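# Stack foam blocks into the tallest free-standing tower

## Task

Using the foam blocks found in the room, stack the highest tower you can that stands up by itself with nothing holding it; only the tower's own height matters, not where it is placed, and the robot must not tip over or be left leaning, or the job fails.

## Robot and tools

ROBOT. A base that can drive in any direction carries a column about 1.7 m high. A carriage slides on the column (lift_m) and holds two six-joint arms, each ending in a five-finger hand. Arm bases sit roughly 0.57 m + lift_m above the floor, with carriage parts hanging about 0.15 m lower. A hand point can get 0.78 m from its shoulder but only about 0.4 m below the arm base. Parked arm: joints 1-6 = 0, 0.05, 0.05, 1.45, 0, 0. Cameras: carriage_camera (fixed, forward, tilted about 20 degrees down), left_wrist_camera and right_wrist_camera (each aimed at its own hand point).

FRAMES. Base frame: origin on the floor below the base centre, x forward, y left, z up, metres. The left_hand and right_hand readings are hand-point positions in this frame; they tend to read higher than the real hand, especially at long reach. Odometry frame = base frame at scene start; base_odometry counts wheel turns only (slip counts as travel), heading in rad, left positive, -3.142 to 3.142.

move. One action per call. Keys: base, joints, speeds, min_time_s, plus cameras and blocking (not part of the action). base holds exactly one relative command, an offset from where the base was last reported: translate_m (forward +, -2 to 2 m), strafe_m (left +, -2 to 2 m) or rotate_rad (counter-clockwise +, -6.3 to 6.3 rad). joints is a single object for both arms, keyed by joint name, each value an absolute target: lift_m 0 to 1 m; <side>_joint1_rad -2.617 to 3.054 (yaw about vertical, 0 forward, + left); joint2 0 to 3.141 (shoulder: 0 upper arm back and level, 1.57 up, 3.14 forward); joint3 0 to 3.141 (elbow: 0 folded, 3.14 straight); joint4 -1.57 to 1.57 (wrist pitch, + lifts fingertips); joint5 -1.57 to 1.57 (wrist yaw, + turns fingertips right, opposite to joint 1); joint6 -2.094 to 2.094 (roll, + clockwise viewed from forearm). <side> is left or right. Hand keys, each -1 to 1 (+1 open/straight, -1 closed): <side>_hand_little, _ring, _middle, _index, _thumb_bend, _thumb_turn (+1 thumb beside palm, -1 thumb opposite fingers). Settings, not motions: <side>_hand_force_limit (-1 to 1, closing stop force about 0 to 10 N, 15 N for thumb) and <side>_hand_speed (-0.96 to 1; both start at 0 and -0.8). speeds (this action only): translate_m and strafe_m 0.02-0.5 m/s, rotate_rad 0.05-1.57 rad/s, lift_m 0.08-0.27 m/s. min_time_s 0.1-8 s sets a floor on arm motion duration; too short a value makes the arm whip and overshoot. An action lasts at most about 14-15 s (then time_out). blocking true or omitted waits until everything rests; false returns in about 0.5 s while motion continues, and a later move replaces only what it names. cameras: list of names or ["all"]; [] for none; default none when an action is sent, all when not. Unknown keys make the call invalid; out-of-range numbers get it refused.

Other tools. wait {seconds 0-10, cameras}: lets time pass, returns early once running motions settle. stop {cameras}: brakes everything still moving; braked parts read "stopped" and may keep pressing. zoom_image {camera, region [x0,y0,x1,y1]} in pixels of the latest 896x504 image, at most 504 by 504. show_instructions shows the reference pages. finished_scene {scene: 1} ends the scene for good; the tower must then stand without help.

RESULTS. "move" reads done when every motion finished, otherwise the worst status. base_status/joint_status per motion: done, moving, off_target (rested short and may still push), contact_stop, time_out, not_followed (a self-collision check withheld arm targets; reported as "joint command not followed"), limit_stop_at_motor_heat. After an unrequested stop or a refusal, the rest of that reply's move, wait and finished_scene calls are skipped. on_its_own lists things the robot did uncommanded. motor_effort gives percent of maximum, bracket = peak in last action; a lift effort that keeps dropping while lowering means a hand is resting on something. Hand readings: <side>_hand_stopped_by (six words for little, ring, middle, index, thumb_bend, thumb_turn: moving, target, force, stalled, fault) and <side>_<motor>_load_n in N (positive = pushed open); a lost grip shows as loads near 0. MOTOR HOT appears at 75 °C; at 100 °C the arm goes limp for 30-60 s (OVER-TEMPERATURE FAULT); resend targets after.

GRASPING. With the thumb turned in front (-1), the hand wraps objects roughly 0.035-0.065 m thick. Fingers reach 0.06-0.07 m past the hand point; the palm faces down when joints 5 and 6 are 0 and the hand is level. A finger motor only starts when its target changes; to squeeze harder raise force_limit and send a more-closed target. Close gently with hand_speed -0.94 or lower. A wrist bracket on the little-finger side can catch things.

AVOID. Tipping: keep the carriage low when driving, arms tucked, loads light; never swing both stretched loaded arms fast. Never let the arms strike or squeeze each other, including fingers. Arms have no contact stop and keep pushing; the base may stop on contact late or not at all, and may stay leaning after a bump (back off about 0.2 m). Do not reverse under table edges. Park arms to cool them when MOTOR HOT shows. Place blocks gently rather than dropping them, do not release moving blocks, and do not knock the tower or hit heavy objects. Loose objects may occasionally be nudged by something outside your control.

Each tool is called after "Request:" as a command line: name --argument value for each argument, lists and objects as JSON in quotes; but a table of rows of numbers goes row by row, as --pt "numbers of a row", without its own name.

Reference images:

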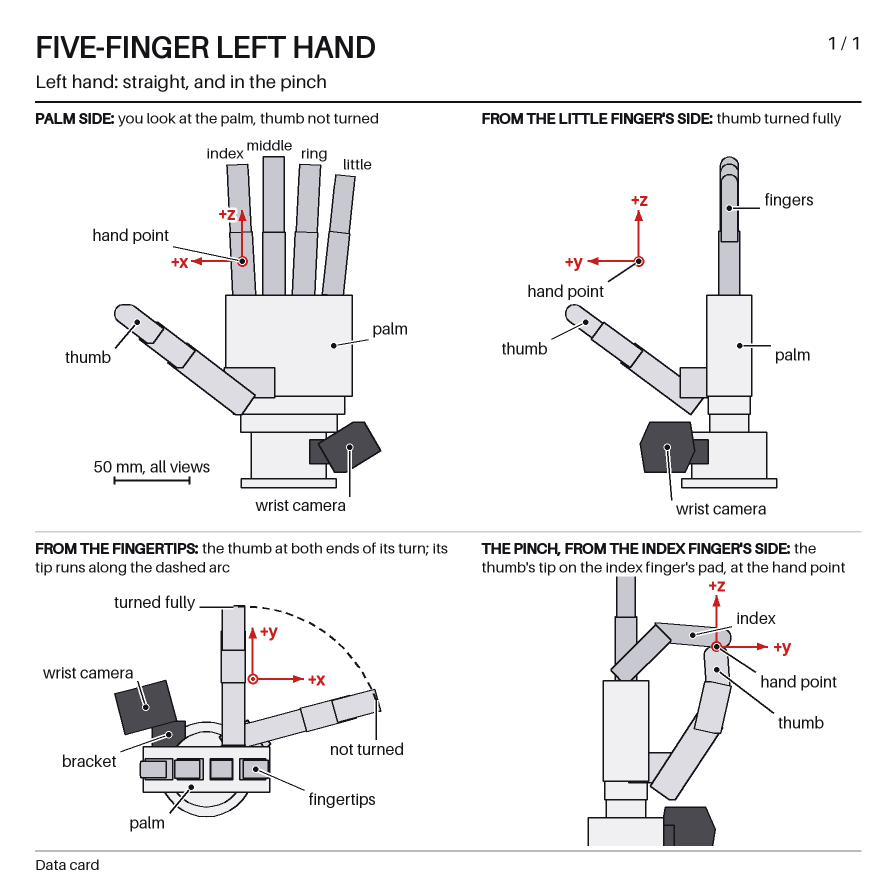

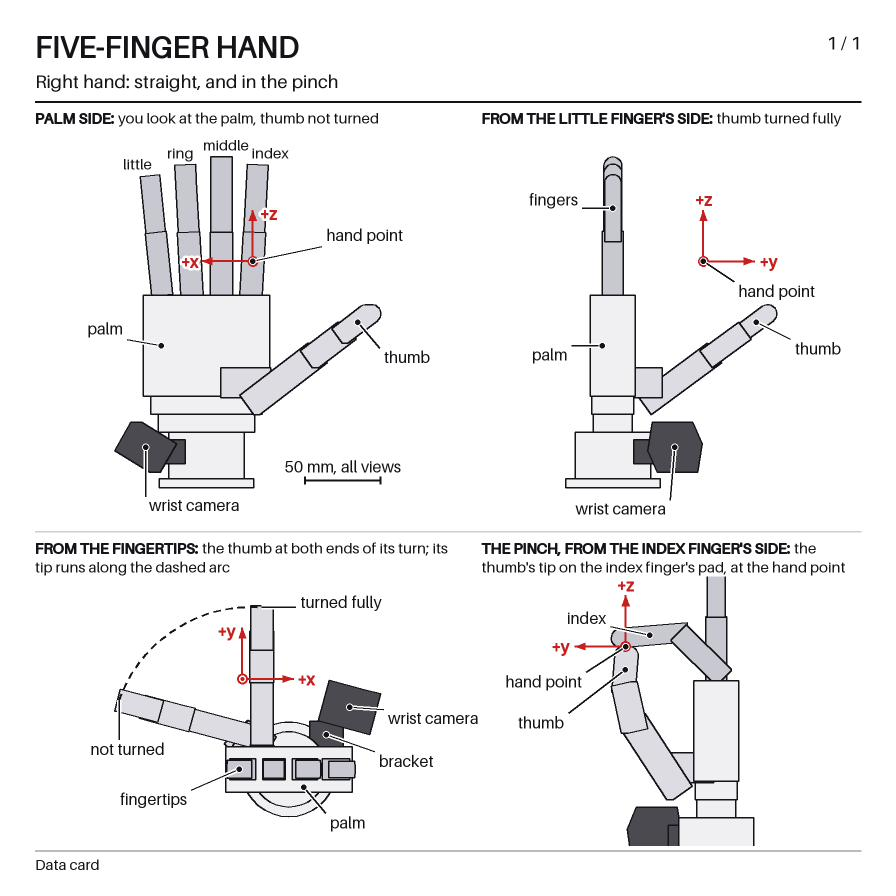

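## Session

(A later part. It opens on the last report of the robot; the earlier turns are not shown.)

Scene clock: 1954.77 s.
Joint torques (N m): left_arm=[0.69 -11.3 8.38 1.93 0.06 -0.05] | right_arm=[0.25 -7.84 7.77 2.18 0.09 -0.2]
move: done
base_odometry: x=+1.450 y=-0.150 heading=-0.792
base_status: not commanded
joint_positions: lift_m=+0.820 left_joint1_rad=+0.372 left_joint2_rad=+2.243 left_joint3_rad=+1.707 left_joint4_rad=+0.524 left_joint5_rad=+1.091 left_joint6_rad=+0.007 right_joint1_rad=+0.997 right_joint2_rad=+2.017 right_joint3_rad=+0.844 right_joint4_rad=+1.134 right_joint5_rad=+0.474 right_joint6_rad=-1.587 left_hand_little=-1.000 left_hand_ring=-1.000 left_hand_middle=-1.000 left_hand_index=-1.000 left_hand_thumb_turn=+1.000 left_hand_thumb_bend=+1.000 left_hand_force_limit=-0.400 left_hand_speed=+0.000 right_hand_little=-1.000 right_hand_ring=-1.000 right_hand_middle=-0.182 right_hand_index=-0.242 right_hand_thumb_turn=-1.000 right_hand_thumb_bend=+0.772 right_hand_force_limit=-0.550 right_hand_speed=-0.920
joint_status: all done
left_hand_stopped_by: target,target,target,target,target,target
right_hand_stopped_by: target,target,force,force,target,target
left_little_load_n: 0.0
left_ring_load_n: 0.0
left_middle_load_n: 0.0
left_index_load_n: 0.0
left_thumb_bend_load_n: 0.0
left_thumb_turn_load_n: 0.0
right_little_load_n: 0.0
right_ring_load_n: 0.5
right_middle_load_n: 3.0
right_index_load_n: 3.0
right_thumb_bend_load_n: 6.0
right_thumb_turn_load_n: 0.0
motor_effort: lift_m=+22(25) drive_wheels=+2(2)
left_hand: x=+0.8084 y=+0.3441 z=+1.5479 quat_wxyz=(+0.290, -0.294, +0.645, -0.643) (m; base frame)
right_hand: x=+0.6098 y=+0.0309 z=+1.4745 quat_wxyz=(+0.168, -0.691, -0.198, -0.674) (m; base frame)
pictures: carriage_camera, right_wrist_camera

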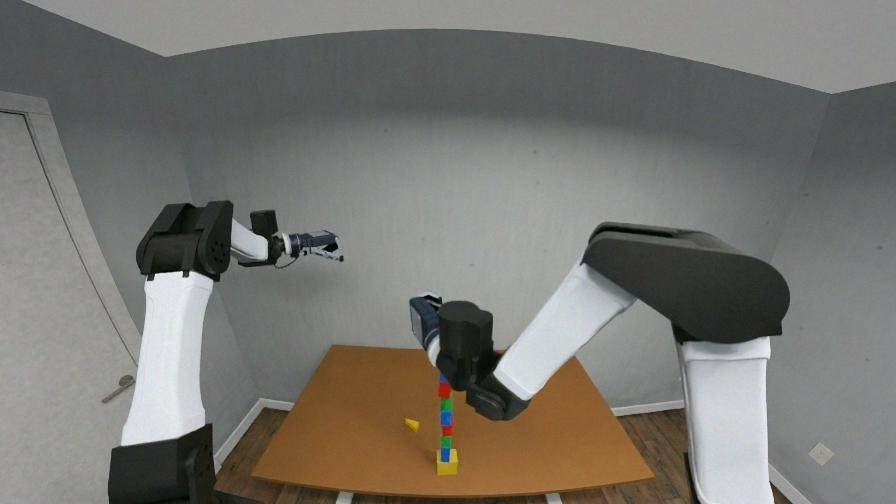

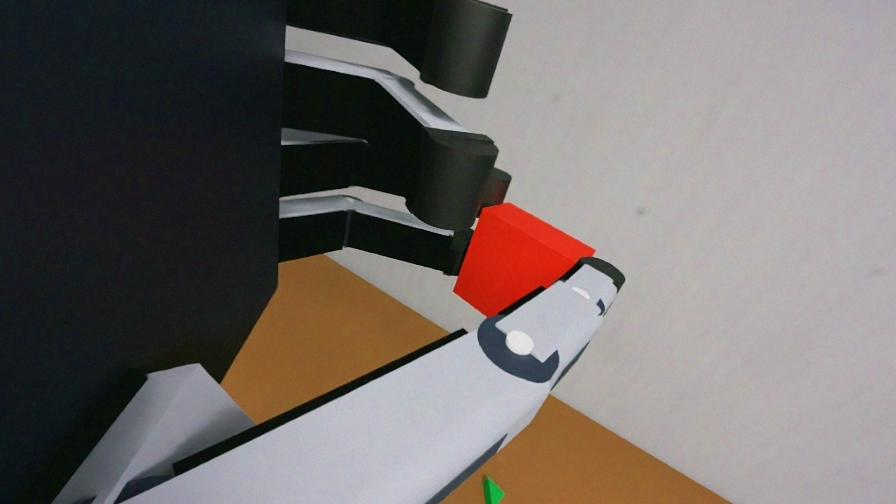

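Request:
move --joints '{"lift_m": 0.745, "left_joint1_rad": 0.058, "left_joint2_rad": 2.263, "left_joint3_rad": 1.732, "left_joint4_rad": 0.531, "left_joint5_rad": 1.541}' --speeds '{"lift_m": 0.08}' --min_time_s 1.5 --cameras '["right_wrist_camera", "left_wrist_camera"]'

Request:
zoom_image --camera "left_wrist_camera" --region '[330, 250, 450, 350]'

Request:
zoom_image --camera "right_wrist_camera" --region '[370, 190, 620, 380]'

Scene clock: 1958.30 s.
Joint torques (N m): left_arm=[-0.4 -11.62 7.58 1.45 0.08 -0.05] | right_arm=[0.27 -8.35 7.23 2.12 0.1 -0.14]
move: done
base_odometry: x=+1.450 y=-0.150 heading=-0.792
base_status: not commanded
joint_positions: lift_m=+0.745 left_joint1_rad=+0.063 left_joint2_rad=+2.250 left_joint3_rad=+1.713 left_joint4_rad=+0.531 left_joint5_rad=+1.532 left_joint6_rad=+0.007 right_joint1_rad=+0.997 right_joint2_rad=+2.023 right_joint3_rad=+0.849 right_joint4_rad=+1.142 right_joint5_rad=+0.476 right_joint6_rad=-1.588 left_hand_little=-1.000 left_hand_ring=-1.000 left_hand_middle=-1.000 left_hand_index=-1.000 left_hand_thumb_turn=+1.000 left_hand_thumb_bend=+1.000 left_hand_force_limit=-0.400 left_hand_speed=+0.000 right_hand_little=-1.000 right_hand_ring=-1.000 right_hand_middle=-0.182 right_hand_index=-0.242 right_hand_thumb_turn=-1.000 right_hand_thumb_bend=+0.772 right_hand_force_limit=-0.550 right_hand_speed=-0.920
joint_status: all done
left_hand_stopped_by: target,target,target,target,target,target
right_hand_stopped_by: target,target,force,force,target,target
left_little_load_n: 0.0
left_ring_load_n: 0.0
left_middle_load_n: 0.0
left_index_load_n: 0.0
left_thumb_bend_load_n: 0.0
left_thumb_turn_load_n: 0.0
right_little_load_n: -0.5
right_ring_load_n: 0.0
right_middle_load_n: 2.5
right_index_load_n: 3.0
right_thumb_bend_load_n: 6.0
right_thumb_turn_load_n: 0.0
motor_effort: lift_m=+22(24) drive_wheels=+2(2)
left_hand: x=+0.7066 y=+0.1484 z=+1.4727 quat_wxyz=(+0.036, -0.036, +0.706, -0.706) (m; base frame)
right_hand: x=+0.6106 y=+0.0317 z=+1.3997 quat_wxyz=(+0.169, -0.690, -0.196, -0.676) (m; base frame)
pictures: left_wrist_camera, right_wrist_camera

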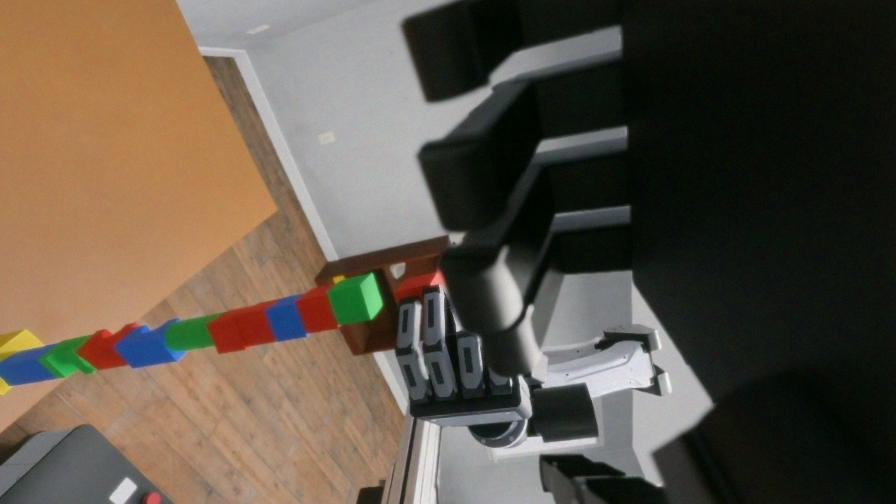

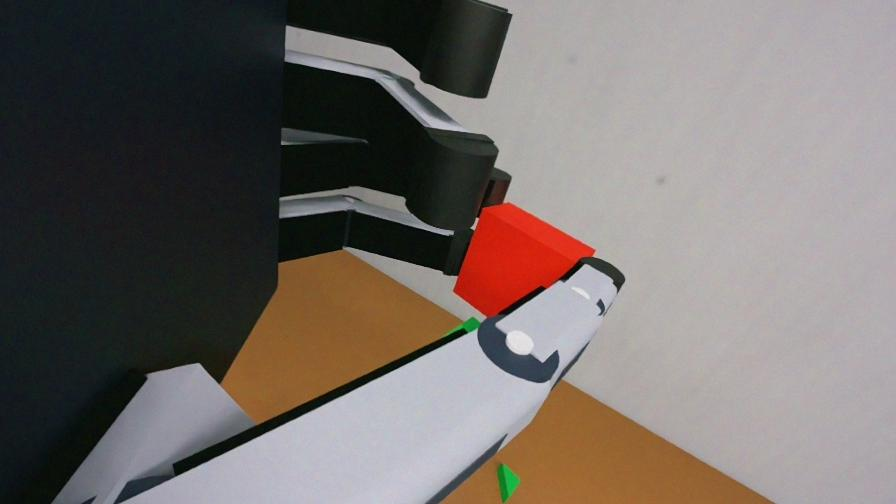

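Scaled by 4.200 from the camera's 896x504 image, which has a finer 1280x720 frame.

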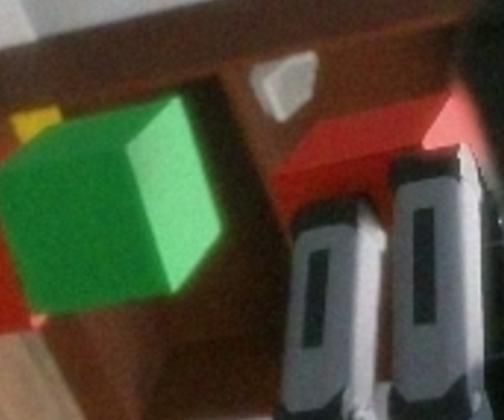

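Scaled by 2.016 from the camera's 896x504 image, which has a finer 1280x720 frame.

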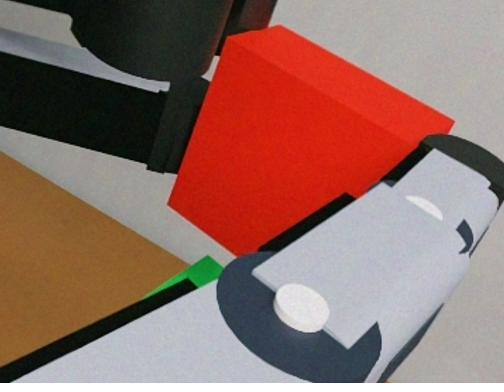

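Request:
move --joints '{"lift_m": 0.725}' --speeds '{"lift_m": 0.08}' --cameras '["right_wrist_camera", "left_wrist_camera"]'

Request:
zoom_image --camera "left_wrist_camera" --region '[330, 250, 450, 350]'

Request:
zoom_image --camera "right_wrist_camera" --region '[370, 190, 620, 380]'

Scene clock: 1962.33 s.
Joint torques (N m): left_arm=[-0.39 -11.71 7.46 1.43 0.09 -0.06] | right_arm=[0.28 -8.57 7.04 2.08 0.1 -0.15]
move: done
base_odometry: x=+1.450 y=-0.150 heading=-0.792
base_status: not commanded
joint_positions: lift_m=+0.725 left_joint1_rad=+0.063 left_joint2_rad=+2.253 left_joint3_rad=+1.716 left_joint4_rad=+0.533 left_joint5_rad=+1.534 left_joint6_rad=+0.007 right_joint1_rad=+0.997 right_joint2_rad=+2.025 right_joint3_rad=+0.851 right_joint4_rad=+1.145 right_joint5_rad=+0.476 right_joint6_rad=-1.588 left_hand_little=-1.000 left_hand_ring=-1.000 left_hand_middle=-1.000 left_hand_index=-1.000 left_hand_thumb_turn=+1.000 left_hand_thumb_bend=+1.000 left_hand_force_limit=-0.400 left_hand_speed=+0.000 right_hand_little=-1.000 right_hand_ring=-1.000 right_hand_middle=-0.182 right_hand_index=-0.242 right_hand_thumb_turn=-1.000 right_hand_thumb_bend=+0.772 right_hand_force_limit=-0.550 right_hand_speed=-0.920
joint_status: all done
left_hand_stopped_by: target,target,target,target,target,target
right_hand_stopped_by: target,target,force,force,target,target
left_little_load_n: 0.0
left_ring_load_n: 0.0
left_middle_load_n: 0.0
left_index_load_n: 0.0
left_thumb_bend_load_n: 0.0
left_thumb_turn_load_n: 0.0
right_little_load_n: 0.0
right_ring_load_n: 0.0
right_middle_load_n: 3.0
right_index_load_n: 3.0
right_thumb_bend_load_n: 6.0
right_thumb_turn_load_n: 0.0
motor_effort: lift_m=+22(24) drive_wheels=+1(2)
left_hand: x=+0.7068 y=+0.1485 z=+1.4524 quat_wxyz=(+0.036, -0.034, +0.706, -0.706) (m; base frame)
right_hand: x=+0.6109 y=+0.0320 z=+1.3801 quat_wxyz=(+0.169, -0.689, -0.195, -0.677) (m; base frame)
pictures: left_wrist_camera, right_wrist_camera

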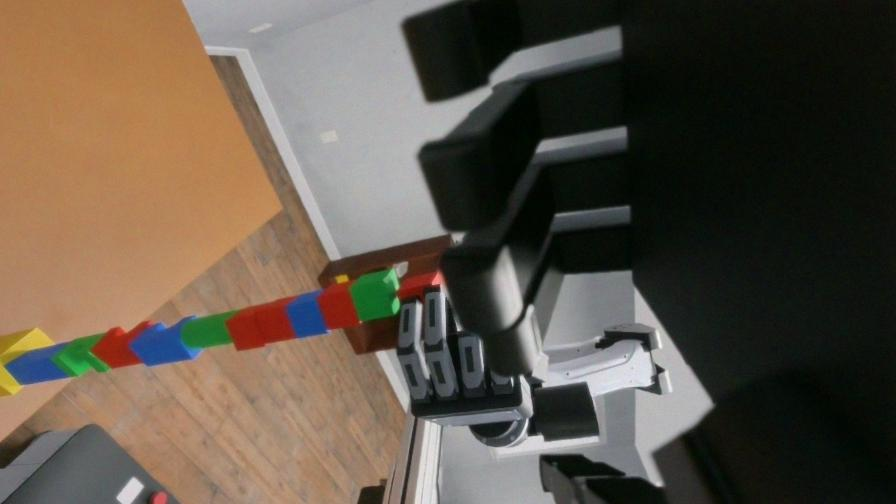

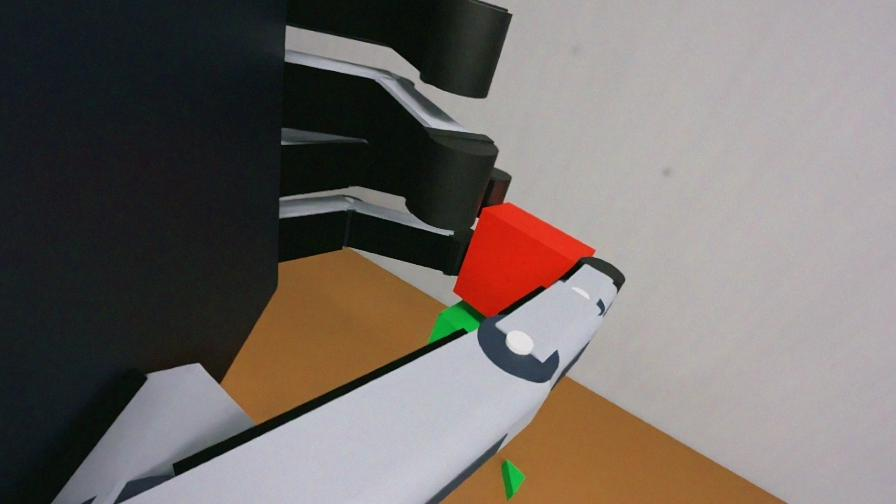

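Scaled by 4.200 from the camera's 896x504 image, which has a finer 1280x720 frame.

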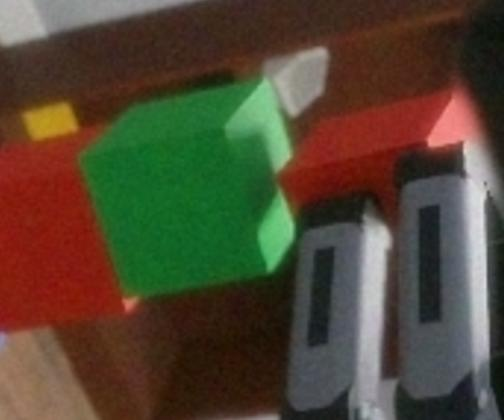

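Scaled by 2.016 from the camera's 896x504 image, which has a finer 1280x720 frame.

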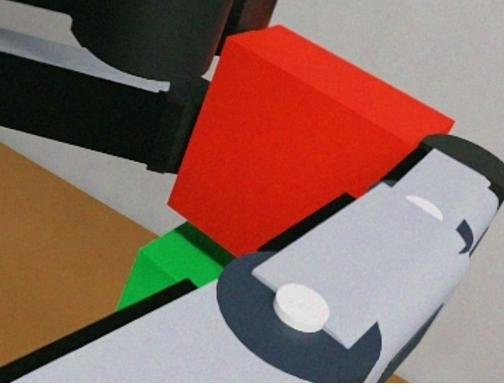

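Request:
move --joints '{"lift_m": 0.745}' --speeds '{"lift_m": 0.08}'

Request:
move --joints '{"right_joint1_rad": 0.955, "right_joint2_rad": 2.02, "right_joint3_rad": 0.85, "right_joint4_rad": 1.13, "right_joint5_rad": 0.435}' --min_time_s 1

Request:
move --joints '{"right_joint1_rad": 0.9936, "right_joint2_rad": 2.035, "right_joint3_rad": 0.8715, "right_joint4_rad": 1.143, "right_joint5_rad": 0.474}' --min_time_s 1

Request:
move --joints '{"lift_m": 0.725}' --speeds '{"lift_m": 0.08}' --cameras '["right_wrist_camera", "left_wrist_camera"]'

Request:
zoom_image --camera "left_wrist_camera" --region '[330, 250, 450, 350]'

Request:
zoom_image --camera "right_wrist_camera" --region '[370, 190, 620, 380]'

Scene clock: 1971.57 s.
Joint torques (N m): left_arm=[-0.36 -12.21 7.05 1.39 0.08 -0.05] | right_arm=[0.38 -8.68 6.97 2.02 0.09 -0.16]
move: done
base_odometry: x=+1.450 y=-0.150 heading=-0.792
base_status: not commanded
joint_positions: lift_m=+0.745 left_joint1_rad=+0.063 left_joint2_rad=+2.255 left_joint3_rad=+1.718 left_joint4_rad=+0.535 left_joint5_rad=+1.535 left_joint6_rad=+0.007 right_joint1_rad=+0.997 right_joint2_rad=+2.026 right_joint3_rad=+0.852 right_joint4_rad=+1.148 right_joint5_rad=+0.476 right_joint6_rad=-1.588 left_hand_little=-1.000 left_hand_ring=-1.000 left_hand_middle=-1.000 left_hand_index=-1.000 left_hand_thumb_turn=+1.000 left_hand_thumb_bend=+1.000 left_hand_force_limit=-0.400 left_hand_speed=+0.000 right_hand_little=-1.000 right_hand_ring=-1.000 right_hand_middle=-0.182 right_hand_index=-0.242 right_hand_thumb_turn=-1.000 right_hand_thumb_bend=+0.772 right_hand_force_limit=-0.550 right_hand_speed=-0.920
joint_status: all done
left_hand_stopped_by: target,target,target,target,target,target
right_hand_stopped_by: target,target,force,force,target,target
left_little_load_n: 0.0
left_ring_load_n: 0.0
left_middle_load_n: 0.0
left_index_load_n: 0.0
left_thumb_bend_load_n: 0.0
left_thumb_turn_load_n: 0.0
right_little_load_n: 0.0
right_ring_load_n: 0.0
right_middle_load_n: 2.5
right_index_load_n: 3.0
right_thumb_bend_load_n: 6.0
right_thumb_turn_load_n: 0.0
motor_effort: lift_m=+26(31) drive_wheels=+2(2)
left_hand: x=+0.7073 y=+0.1485 z=+1.4718 quat_wxyz=(+0.037, -0.033, +0.706, -0.706) (m; base frame)
right_hand: x=+0.6112 y=+0.0322 z=+1.4002 quat_wxyz=(+0.170, -0.689, -0.194, -0.678) (m; base frame)
pictures: none

Scene clock: 1972.87 s.
Joint torques (N m): left_arm=[-0.39 -12.03 7.2 1.4 0.09 -0.06] | right_arm=[-0.8 -9.52 5.71 1.91 -0.11 -0.16]
move: done
base_odometry: x=+1.450 y=-0.150 heading=-0.792
base_status: not commanded
joint_positions: lift_m=+0.745 left_joint1_rad=+0.063 left_joint2_rad=+2.255 left_joint3_rad=+1.718 left_joint4_rad=+0.535 left_joint5_rad=+1.535 left_joint6_rad=+0.007 right_joint1_rad=+0.961 right_joint2_rad=+2.026 right_joint3_rad=+0.852 right_joint4_rad=+1.143 right_joint5_rad=+0.447 right_joint6_rad=-1.588 left_hand_little=-1.000 left_hand_ring=-1.000 left_hand_middle=-1.000 left_hand_index=-1.000 left_hand_thumb_turn=+1.000 left_hand_thumb_bend=+1.000 left_hand_force_limit=-0.400 left_hand_speed=+0.000 right_hand_little=-1.000 right_hand_ring=-1.000 right_hand_middle=-0.182 right_hand_index=-0.242 right_hand_thumb_turn=-1.000 right_hand_thumb_bend=+0.772 right_hand_force_limit=-0.550 right_hand_speed=-0.920
joint_status: all done
left_hand_stopped_by: target,target,target,target,target,target
right_hand_stopped_by: target,target,force,force,target,target
left_little_load_n: 0.0
left_ring_load_n: 0.0
left_middle_load_n: 0.0
left_index_load_n: 0.0
left_thumb_bend_load_n: 0.0
left_thumb_turn_load_n: 0.0
right_little_load_n: 0.0
right_ring_load_n: 0.0
right_middle_load_n: 3.0
right_index_load_n: 3.0
right_thumb_bend_load_n: 6.0
right_thumb_turn_load_n: -0.5
motor_effort: lift_m=+26(27) drive_wheels=+2(2)
left_hand: x=+0.7073 y=+0.1485 z=+1.4718 quat_wxyz=(+0.037, -0.033, +0.706, -0.706) (m; base frame)
right_hand: x=+0.6220 y=+0.0237 z=+1.3990 quat_wxyz=(+0.167, -0.691, -0.193, -0.677) (m; base frame)
pictures: none

Scene clock: 1974.17 s.
Joint torques (N m): left_arm=[-0.39 -12.07 7.16 1.4 0.08 -0.05] | right_arm=[0.18 -8.24 7.73 2.07 0.11 -0.16]
move: done
base_odometry: x=+1.450 y=-0.150 heading=-0.792
base_status: not commanded
joint_positions: lift_m=+0.745 left_joint1_rad=+0.063 left_joint2_rad=+2.255 left_joint3_rad=+1.718 left_joint4_rad=+0.535 left_joint5_rad=+1.535 left_joint6_rad=+0.007 right_joint1_rad=+0.986 right_joint2_rad=+2.026 right_joint3_rad=+0.852 right_joint4_rad=+1.143 right_joint5_rad=+0.463 right_joint6_rad=-1.588 left_hand_little=-1.000 left_hand_ring=-1.000 left_hand_middle=-1.000 left_hand_index=-1.000 left_hand_thumb_turn=+1.000 left_hand_thumb_bend=+1.000 left_hand_force_limit=-0.400 left_hand_speed=+0.000 right_hand_little=-1.000 right_hand_ring=-1.000 right_hand_middle=-0.182 right_hand_index=-0.242 right_hand_thumb_turn=-1.000 right_hand_thumb_bend=+0.772 right_hand_force_limit=-0.550 right_hand_speed=-0.920
joint_status: all done
left_hand_stopped_by: target,target,target,target,target,target
right_hand_stopped_by: target,target,force,force,target,target
left_little_load_n: 0.0
left_ring_load_n: 0.5
left_middle_load_n: 0.0
left_index_load_n: 0.0
left_thumb_bend_load_n: 0.0
left_thumb_turn_load_n: -0.5
right_little_load_n: 0.0
right_ring_load_n: 0.0
right_middle_load_n: 2.5
right_index_load_n: 3.0
right_thumb_bend_load_n: 6.0
right_thumb_turn_load_n: 0.0
motor_effort: lift_m=+26(27) drive_wheels=+2(2)
left_hand: x=+0.7073 y=+0.1485 z=+1.4718 quat_wxyz=(+0.037, -0.033, +0.706, -0.706) (m; base frame)
right_hand: x=+0.6141 y=+0.0306 z=+1.3990 quat_wxyz=(+0.170, -0.690, -0.196, -0.676) (m; base frame)
pictures: none

Scene clock: 1974.77 s.
Joint torques (N m): left_arm=[-0.42 -12.04 7.02 1.44 0.08 -0.05] | right_arm=[0.35 -8.55 7.24 2.03 0.11 -0.16]
move: done
base_odometry: x=+1.450 y=-0.150 heading=-0.792
base_status: not commanded
joint_positions: lift_m=+0.725 left_joint1_rad=+0.063 left_joint2_rad=+2.257 left_joint3_rad=+1.719 left_joint4_rad=+0.535 left_joint5_rad=+1.535 left_joint6_rad=+0.007 right_joint1_rad=+0.986 right_joint2_rad=+2.029 right_joint3_rad=+0.858 right_joint4_rad=+1.143 right_joint5_rad=+0.465 right_joint6_rad=-1.588 left_hand_little=-1.000 left_hand_ring=-1.000 left_hand_middle=-1.000 left_hand_index=-1.000 left_hand_thumb_turn=+1.000 left_hand_thumb_bend=+1.000 left_hand_force_limit=-0.400 left_hand_speed=+0.000 right_hand_little=-1.000 right_hand_ring=-1.000 right_hand_middle=-0.182 right_hand_index=-0.242 right_hand_thumb_turn=-1.000 right_hand_thumb_bend=+0.772 right_hand_force_limit=-0.550 right_hand_speed=-0.920
joint_status: all done
left_hand_stopped_by: target,target,target,target,target,target
right_hand_stopped_by: target,target,force,force,target,target
left_little_load_n: 0.0
left_ring_load_n: 0.0
left_middle_load_n: 0.0
left_index_load_n: 0.0
left_thumb_bend_load_n: 0.0
left_thumb_turn_load_n: 0.0
right_little_load_n: 0.0
right_ring_load_n: 0.0
right_middle_load_n: 3.0
right_index_load_n: 3.0
right_thumb_bend_load_n: 6.0
right_thumb_turn_load_n: 0.0
motor_effort: lift_m=+24(26) drive_wheels=+1(2)
left_hand: x=+0.7075 y=+0.1485 z=+1.4517 quat_wxyz=(+0.036, -0.033, +0.706, -0.706) (m; base frame)
right_hand: x=+0.6150 y=+0.0314 z=+1.3804 quat_wxyz=(+0.170, -0.689, -0.195, -0.677) (m; base frame)
pictures: left_wrist_camera, right_wrist_camera

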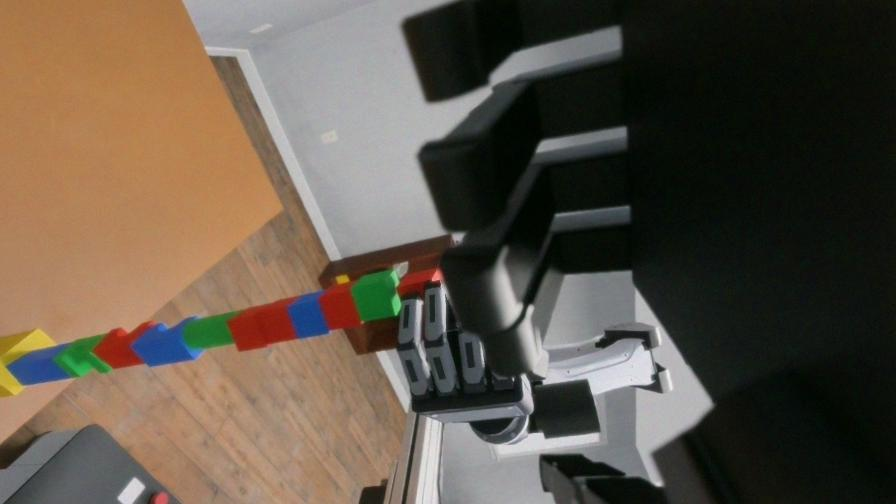

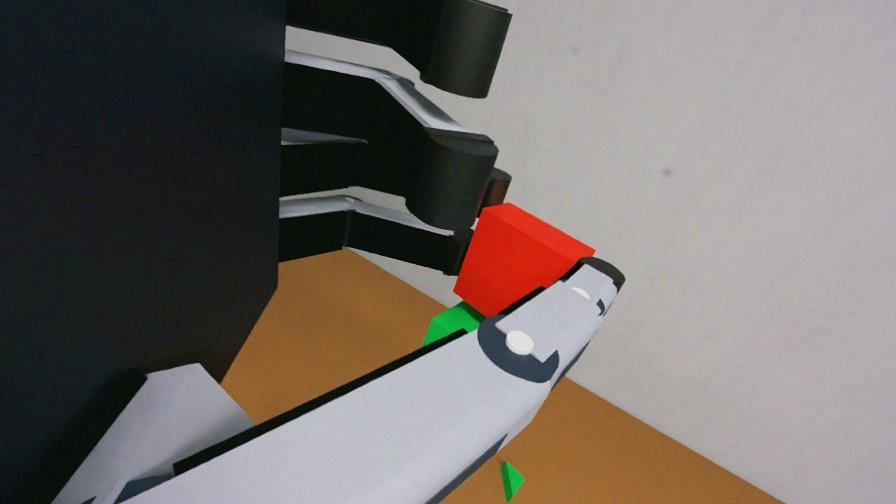

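Scaled by 4.200 from the camera's 896x504 image, which has a finer 1280x720 frame.

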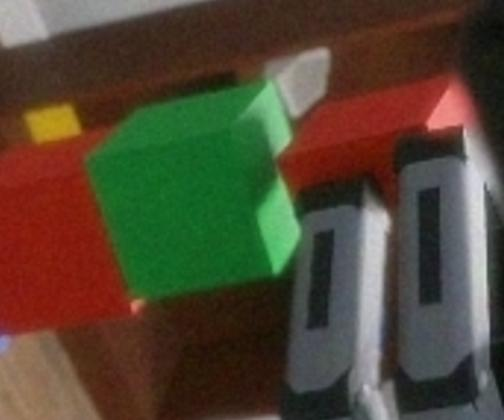

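Scaled by 2.016 from the camera's 896x504 image, which has a finer 1280x720 frame.

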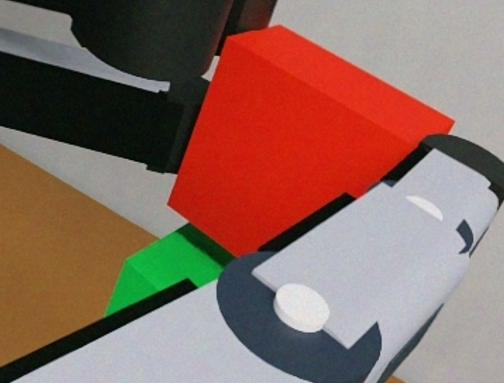

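Request:
move --joints '{"lift_m": 0.7205}' --speeds '{"lift_m": 0.08}' --cameras '["right_wrist_camera", "left_wrist_camera"]'

Request:
zoom_image --camera "left_wrist_camera" --region '[350, 250, 450, 340]'

Request:
zoom_image --camera "right_wrist_camera" --region '[370, 190, 620, 380]'

Scene clock: 1976.70 s.
Joint torques (N m): left_arm=[-0.47 -12.51 7.08 1.38 0.09 -0.05] | right_arm=[0.25 -8.72 7.04 2.09 0.06 -0.18]
move: done
base_odometry: x=+1.450 y=-0.150 heading=-0.792
base_status: not commanded
joint_positions: lift_m=+0.721 left_joint1_rad=+0.063 left_joint2_rad=+2.259 left_joint3_rad=+1.719 left_joint4_rad=+0.534 left_joint5_rad=+1.535 left_joint6_rad=+0.007 right_joint1_rad=+0.986 right_joint2_rad=+2.031 right_joint3_rad=+0.859 right_joint4_rad=+1.142 right_joint5_rad=+0.465 right_joint6_rad=-1.588 left_hand_little=-1.000 left_hand_ring=-1.000 left_hand_middle=-1.000 left_hand_index=-1.000 left_hand_thumb_turn=+1.000 left_hand_thumb_bend=+1.000 left_hand_force_limit=-0.400 left_hand_speed=+0.000 right_hand_little=-1.000 right_hand_ring=-1.000 right_hand_middle=-0.182 right_hand_index=-0.242 right_hand_thumb_turn=-1.000 right_hand_thumb_bend=+0.772 right_hand_force_limit=-0.550 right_hand_speed=-0.920
joint_status: all done
left_hand_stopped_by: target,target,target,target,target,target
right_hand_stopped_by: target,target,force,force,target,target
left_little_load_n: 0.0
left_ring_load_n: 0.0
left_middle_load_n: 0.0
left_index_load_n: 0.0
left_thumb_bend_load_n: 0.0
left_thumb_turn_load_n: 0.0
right_little_load_n: 0.0
right_ring_load_n: 0.0
right_middle_load_n: 3.0
right_index_load_n: 3.0
right_thumb_bend_load_n: 6.0
right_thumb_turn_load_n: 0.0
motor_effort: lift_m=+23(26) drive_wheels=+2(2)
left_hand: x=+0.7075 y=+0.1485 z=+1.4460 quat_wxyz=(+0.035, -0.035, +0.706, -0.706) (m; base frame)
right_hand: x=+0.6152 y=+0.0315 z=+1.3753 quat_wxyz=(+0.169, -0.689, -0.195, -0.677) (m; base frame)
pictures: left_wrist_camera, right_wrist_camera

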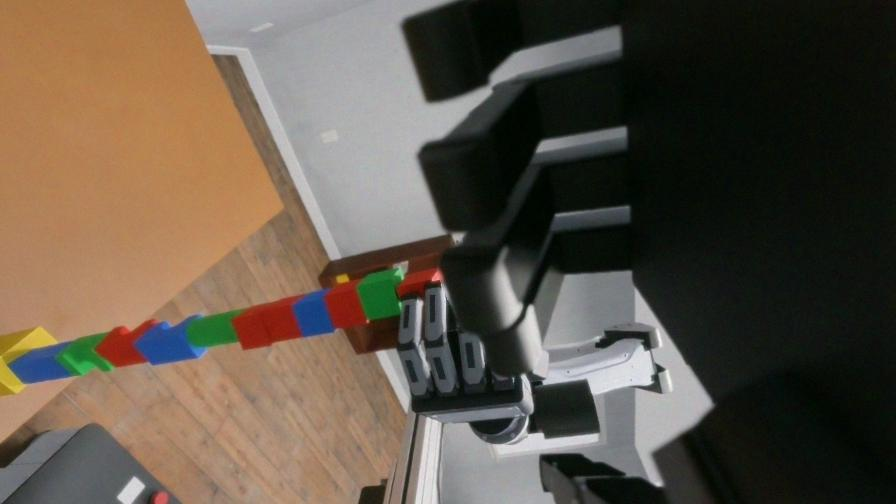

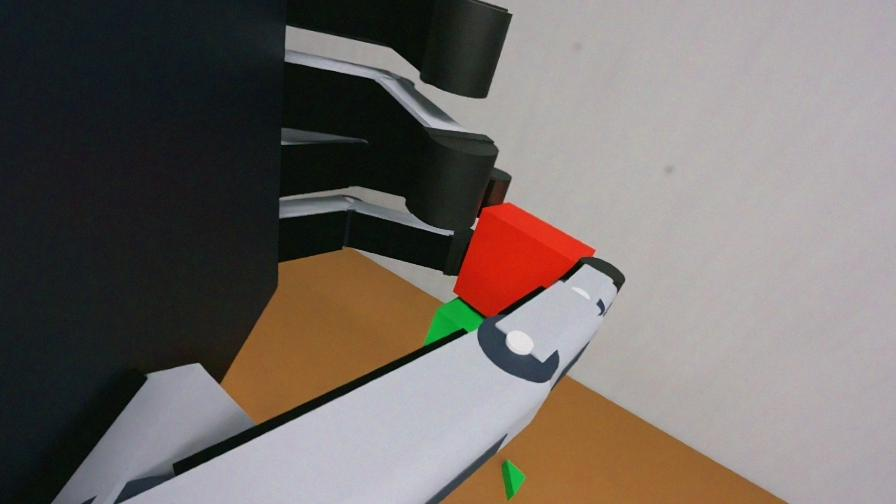

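Scaled by 5.040 from the camera's 896x504 image, which has a finer 1280x720 frame.

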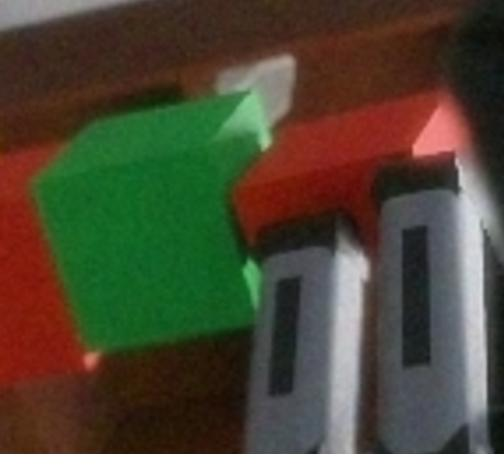

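Scaled by 2.016 from the camera's 896x504 image, which has a finer 1280x720 frame.

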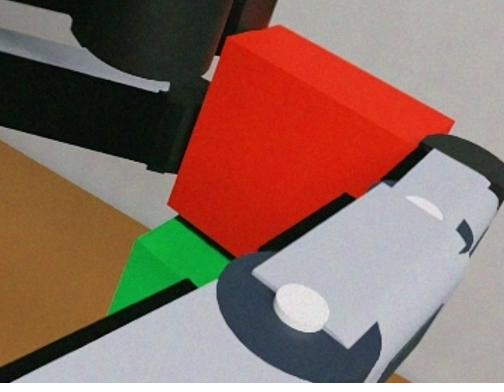

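Request:
move --joints '{"lift_m": 0.719}' --speeds '{"lift_m": 0.08}' --cameras '["right_wrist_camera", "left_wrist_camera"]'

Request:
zoom_image --camera "left_wrist_camera" --region '[350, 250, 450, 340]'

Request:
zoom_image --camera "right_wrist_camera" --region '[370, 190, 620, 380]'

Scene clock: 1978.67 s.
Joint torques (N m): left_arm=[-0.39 -12.3 7.15 1.44 0.09 -0.06] | right_arm=[0.2 -8.69 7.12 2.04 0.08 -0.17]
move: done
base_odometry: x=+1.450 y=-0.150 heading=-0.792
base_status: not commanded
joint_positions: lift_m=+0.719 left_joint1_rad=+0.063 left_joint2_rad=+2.259 left_joint3_rad=+1.719 left_joint4_rad=+0.534 left_joint5_rad=+1.535 left_joint6_rad=+0.007 right_joint1_rad=+0.986 right_joint2_rad=+2.031 right_joint3_rad=+0.859 right_joint4_rad=+1.142 right_joint5_rad=+0.465 right_joint6_rad=-1.588 left_hand_little=-1.000 left_hand_ring=-1.000 left_hand_middle=-1.000 left_hand_index=-1.000 left_hand_thumb_turn=+1.000 left_hand_thumb_bend=+1.000 left_hand_force_limit=-0.400 left_hand_speed=+0.000 right_hand_little=-1.000 right_hand_ring=-1.000 right_hand_middle=-0.182 right_hand_index=-0.242 right_hand_thumb_turn=-1.000 right_hand_thumb_bend=+0.772 right_hand_force_limit=-0.550 right_hand_speed=-0.920
joint_status: all done
left_hand_stopped_by: target,target,target,target,target,target
right_hand_stopped_by: target,target,force,force,target,target
left_little_load_n: 0.0
left_ring_load_n: 0.0
left_middle_load_n: 0.0
left_index_load_n: 0.0
left_thumb_bend_load_n: 0.0
left_thumb_turn_load_n: -0.5
right_little_load_n: 0.0
right_ring_load_n: 0.0
right_middle_load_n: 3.0
right_index_load_n: 3.0
right_thumb_bend_load_n: 6.5
right_thumb_turn_load_n: 0.0
motor_effort: lift_m=+22(23) drive_wheels=+1(2)
left_hand: x=+0.7075 y=+0.1485 z=+1.4446 quat_wxyz=(+0.035, -0.034, +0.706, -0.706) (m; base frame)
right_hand: x=+0.6152 y=+0.0315 z=+1.3740 quat_wxyz=(+0.169, -0.689, -0.195, -0.677) (m; base frame)
pictures: left_wrist_camera, right_wrist_camera

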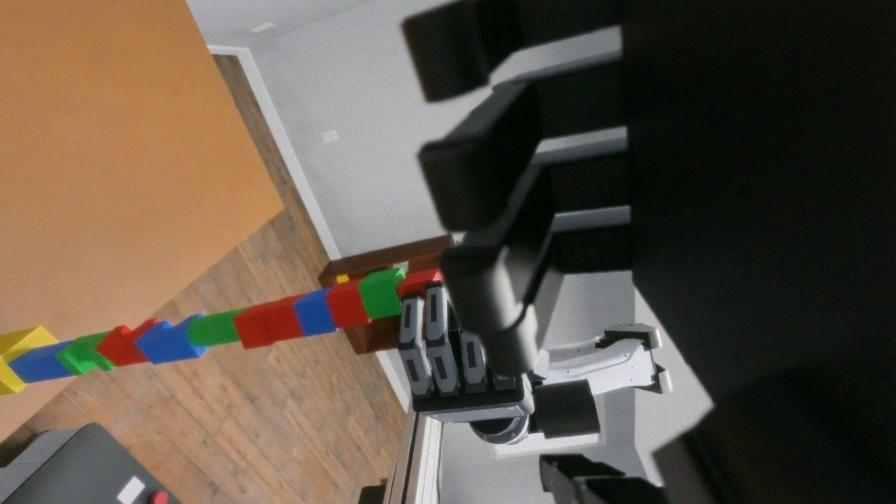

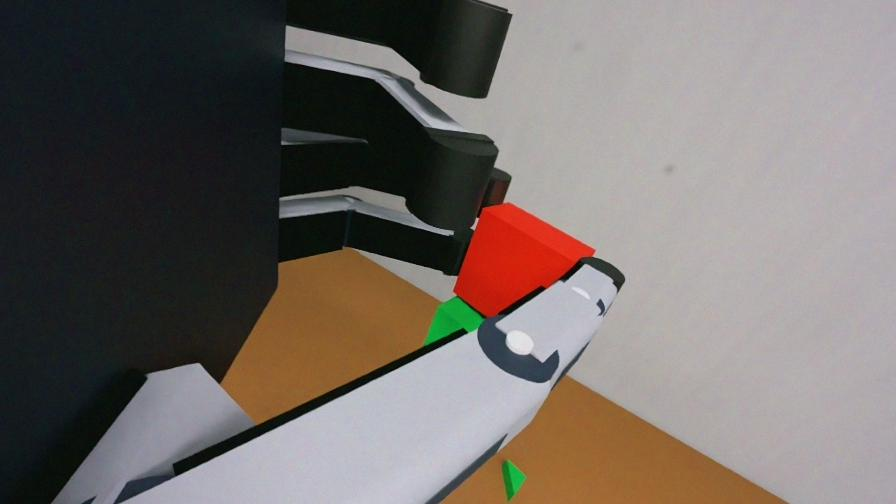

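Scaled by 5.040 from the camera's 896x504 image, which has a finer 1280x720 frame.

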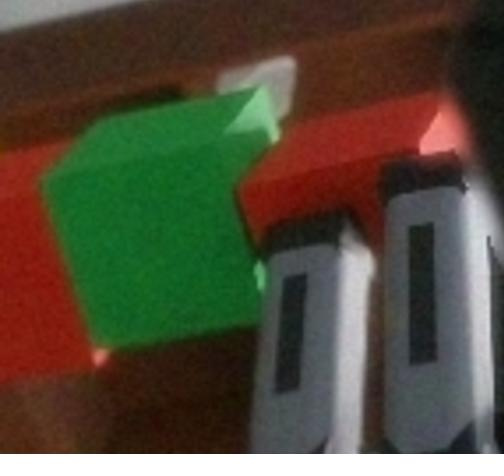

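Scaled by 2.016 from the camera's 896x504 image, which has a finer 1280x720 frame.

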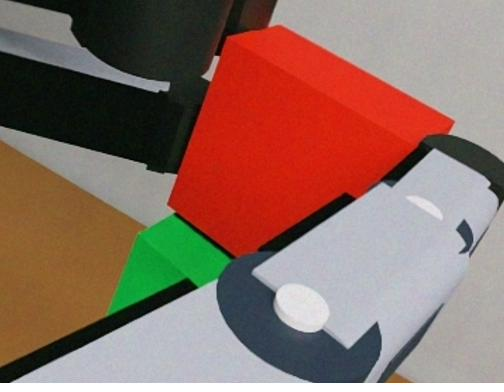

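Request:
move --joints '{"lift_m": 0.718}' --speeds '{"lift_m": 0.08}' --cameras '["right_wrist_camera", "left_wrist_camera"]'

Request:
zoom_image --camera "left_wrist_camera" --region '[350, 250, 450, 340]'

Request:
zoom_image --camera "right_wrist_camera" --region '[370, 190, 620, 380]'

Scene clock: 1979.93 s.
Joint torques (N m): left_arm=[-0.4 -12.4 7.13 1.43 0.08 -0.05] | right_arm=[0.24 -8.64 7.17 2.09 0.07 -0.16]
move: done
base_odometry: x=+1.450 y=-0.150 heading=-0.792
base_status: not commanded
joint_positions: lift_m=+0.718 left_joint1_rad=+0.063 left_joint2_rad=+2.259 left_joint3_rad=+1.719 left_joint4_rad=+0.535 left_joint5_rad=+1.535 left_joint6_rad=+0.007 right_joint1_rad=+0.986 right_joint2_rad=+2.031 right_joint3_rad=+0.859 right_joint4_rad=+1.143 right_joint5_rad=+0.466 right_joint6_rad=-1.588 left_hand_little=-1.000 left_hand_ring=-1.000 left_hand_middle=-1.000 left_hand_index=-1.000 left_hand_thumb_turn=+1.000 left_hand_thumb_bend=+1.000 left_hand_force_limit=-0.400 left_hand_speed=+0.000 right_hand_little=-1.000 right_hand_ring=-1.000 right_hand_middle=-0.182 right_hand_index=-0.242 right_hand_thumb_turn=-1.000 right_hand_thumb_bend=+0.772 right_hand_force_limit=-0.550 right_hand_speed=-0.920
joint_status: all done
left_hand_stopped_by: target,target,target,target,target,target
right_hand_stopped_by: target,target,force,force,target,target
left_little_load_n: 0.0
left_ring_load_n: 0.0
left_middle_load_n: 0.0
left_index_load_n: 0.0
left_thumb_bend_load_n: 0.0
left_thumb_turn_load_n: 0.0
right_little_load_n: 0.0
right_ring_load_n: 0.0
right_middle_load_n: 3.0
right_index_load_n: 3.0
right_thumb_bend_load_n: 6.0
right_thumb_turn_load_n: -0.5
motor_effort: lift_m=+22(23) drive_wheels=+2(2)
left_hand: x=+0.7076 y=+0.1485 z=+1.4436 quat_wxyz=(+0.035, -0.034, +0.706, -0.706) (m; base frame)
right_hand: x=+0.6153 y=+0.0315 z=+1.3732 quat_wxyz=(+0.169, -0.689, -0.195, -0.677) (m; base frame)
pictures: left_wrist_camera, right_wrist_camera

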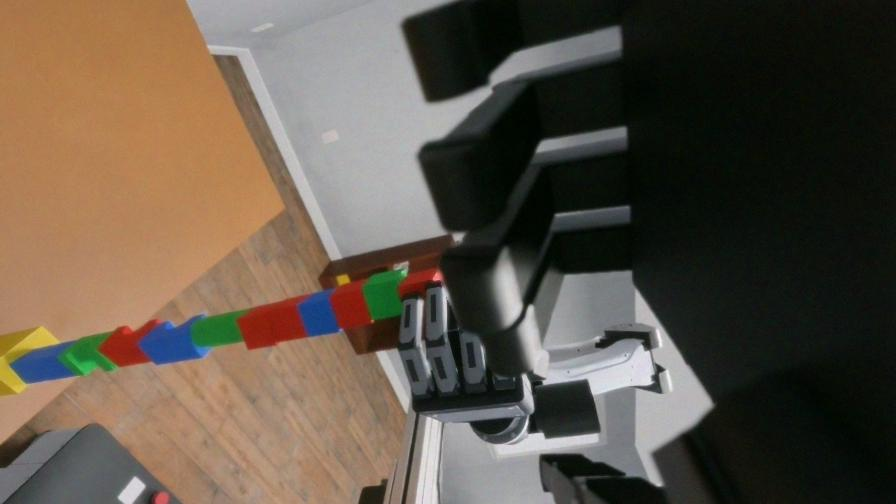

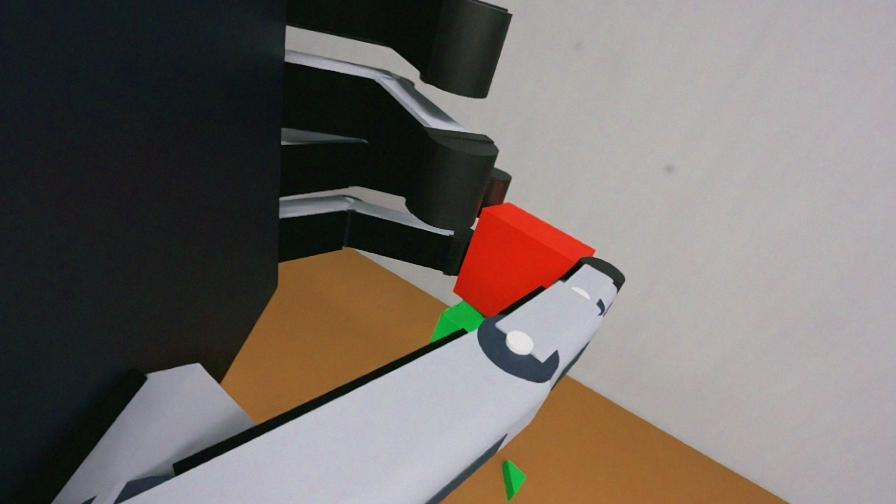

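Scaled by 5.040 from the camera's 896x504 image, which has a finer 1280x720 frame.

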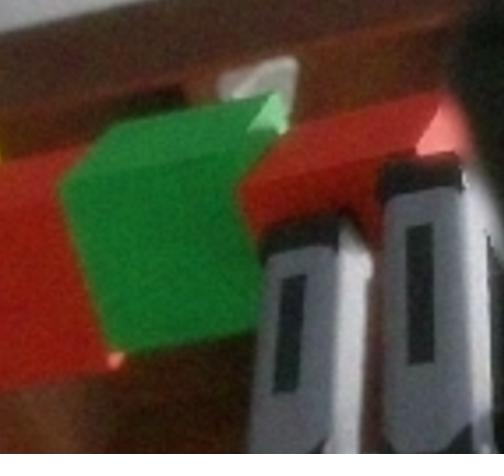

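Scaled by 2.016 from the camera's 896x504 image, which has a finer 1280x720 frame.

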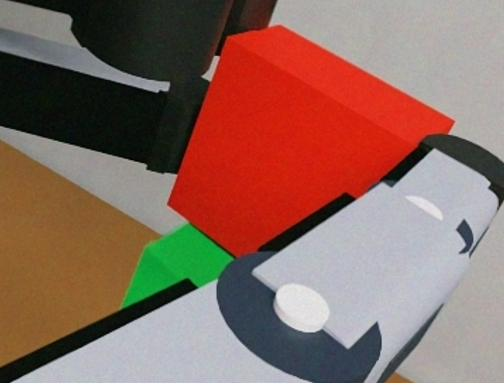

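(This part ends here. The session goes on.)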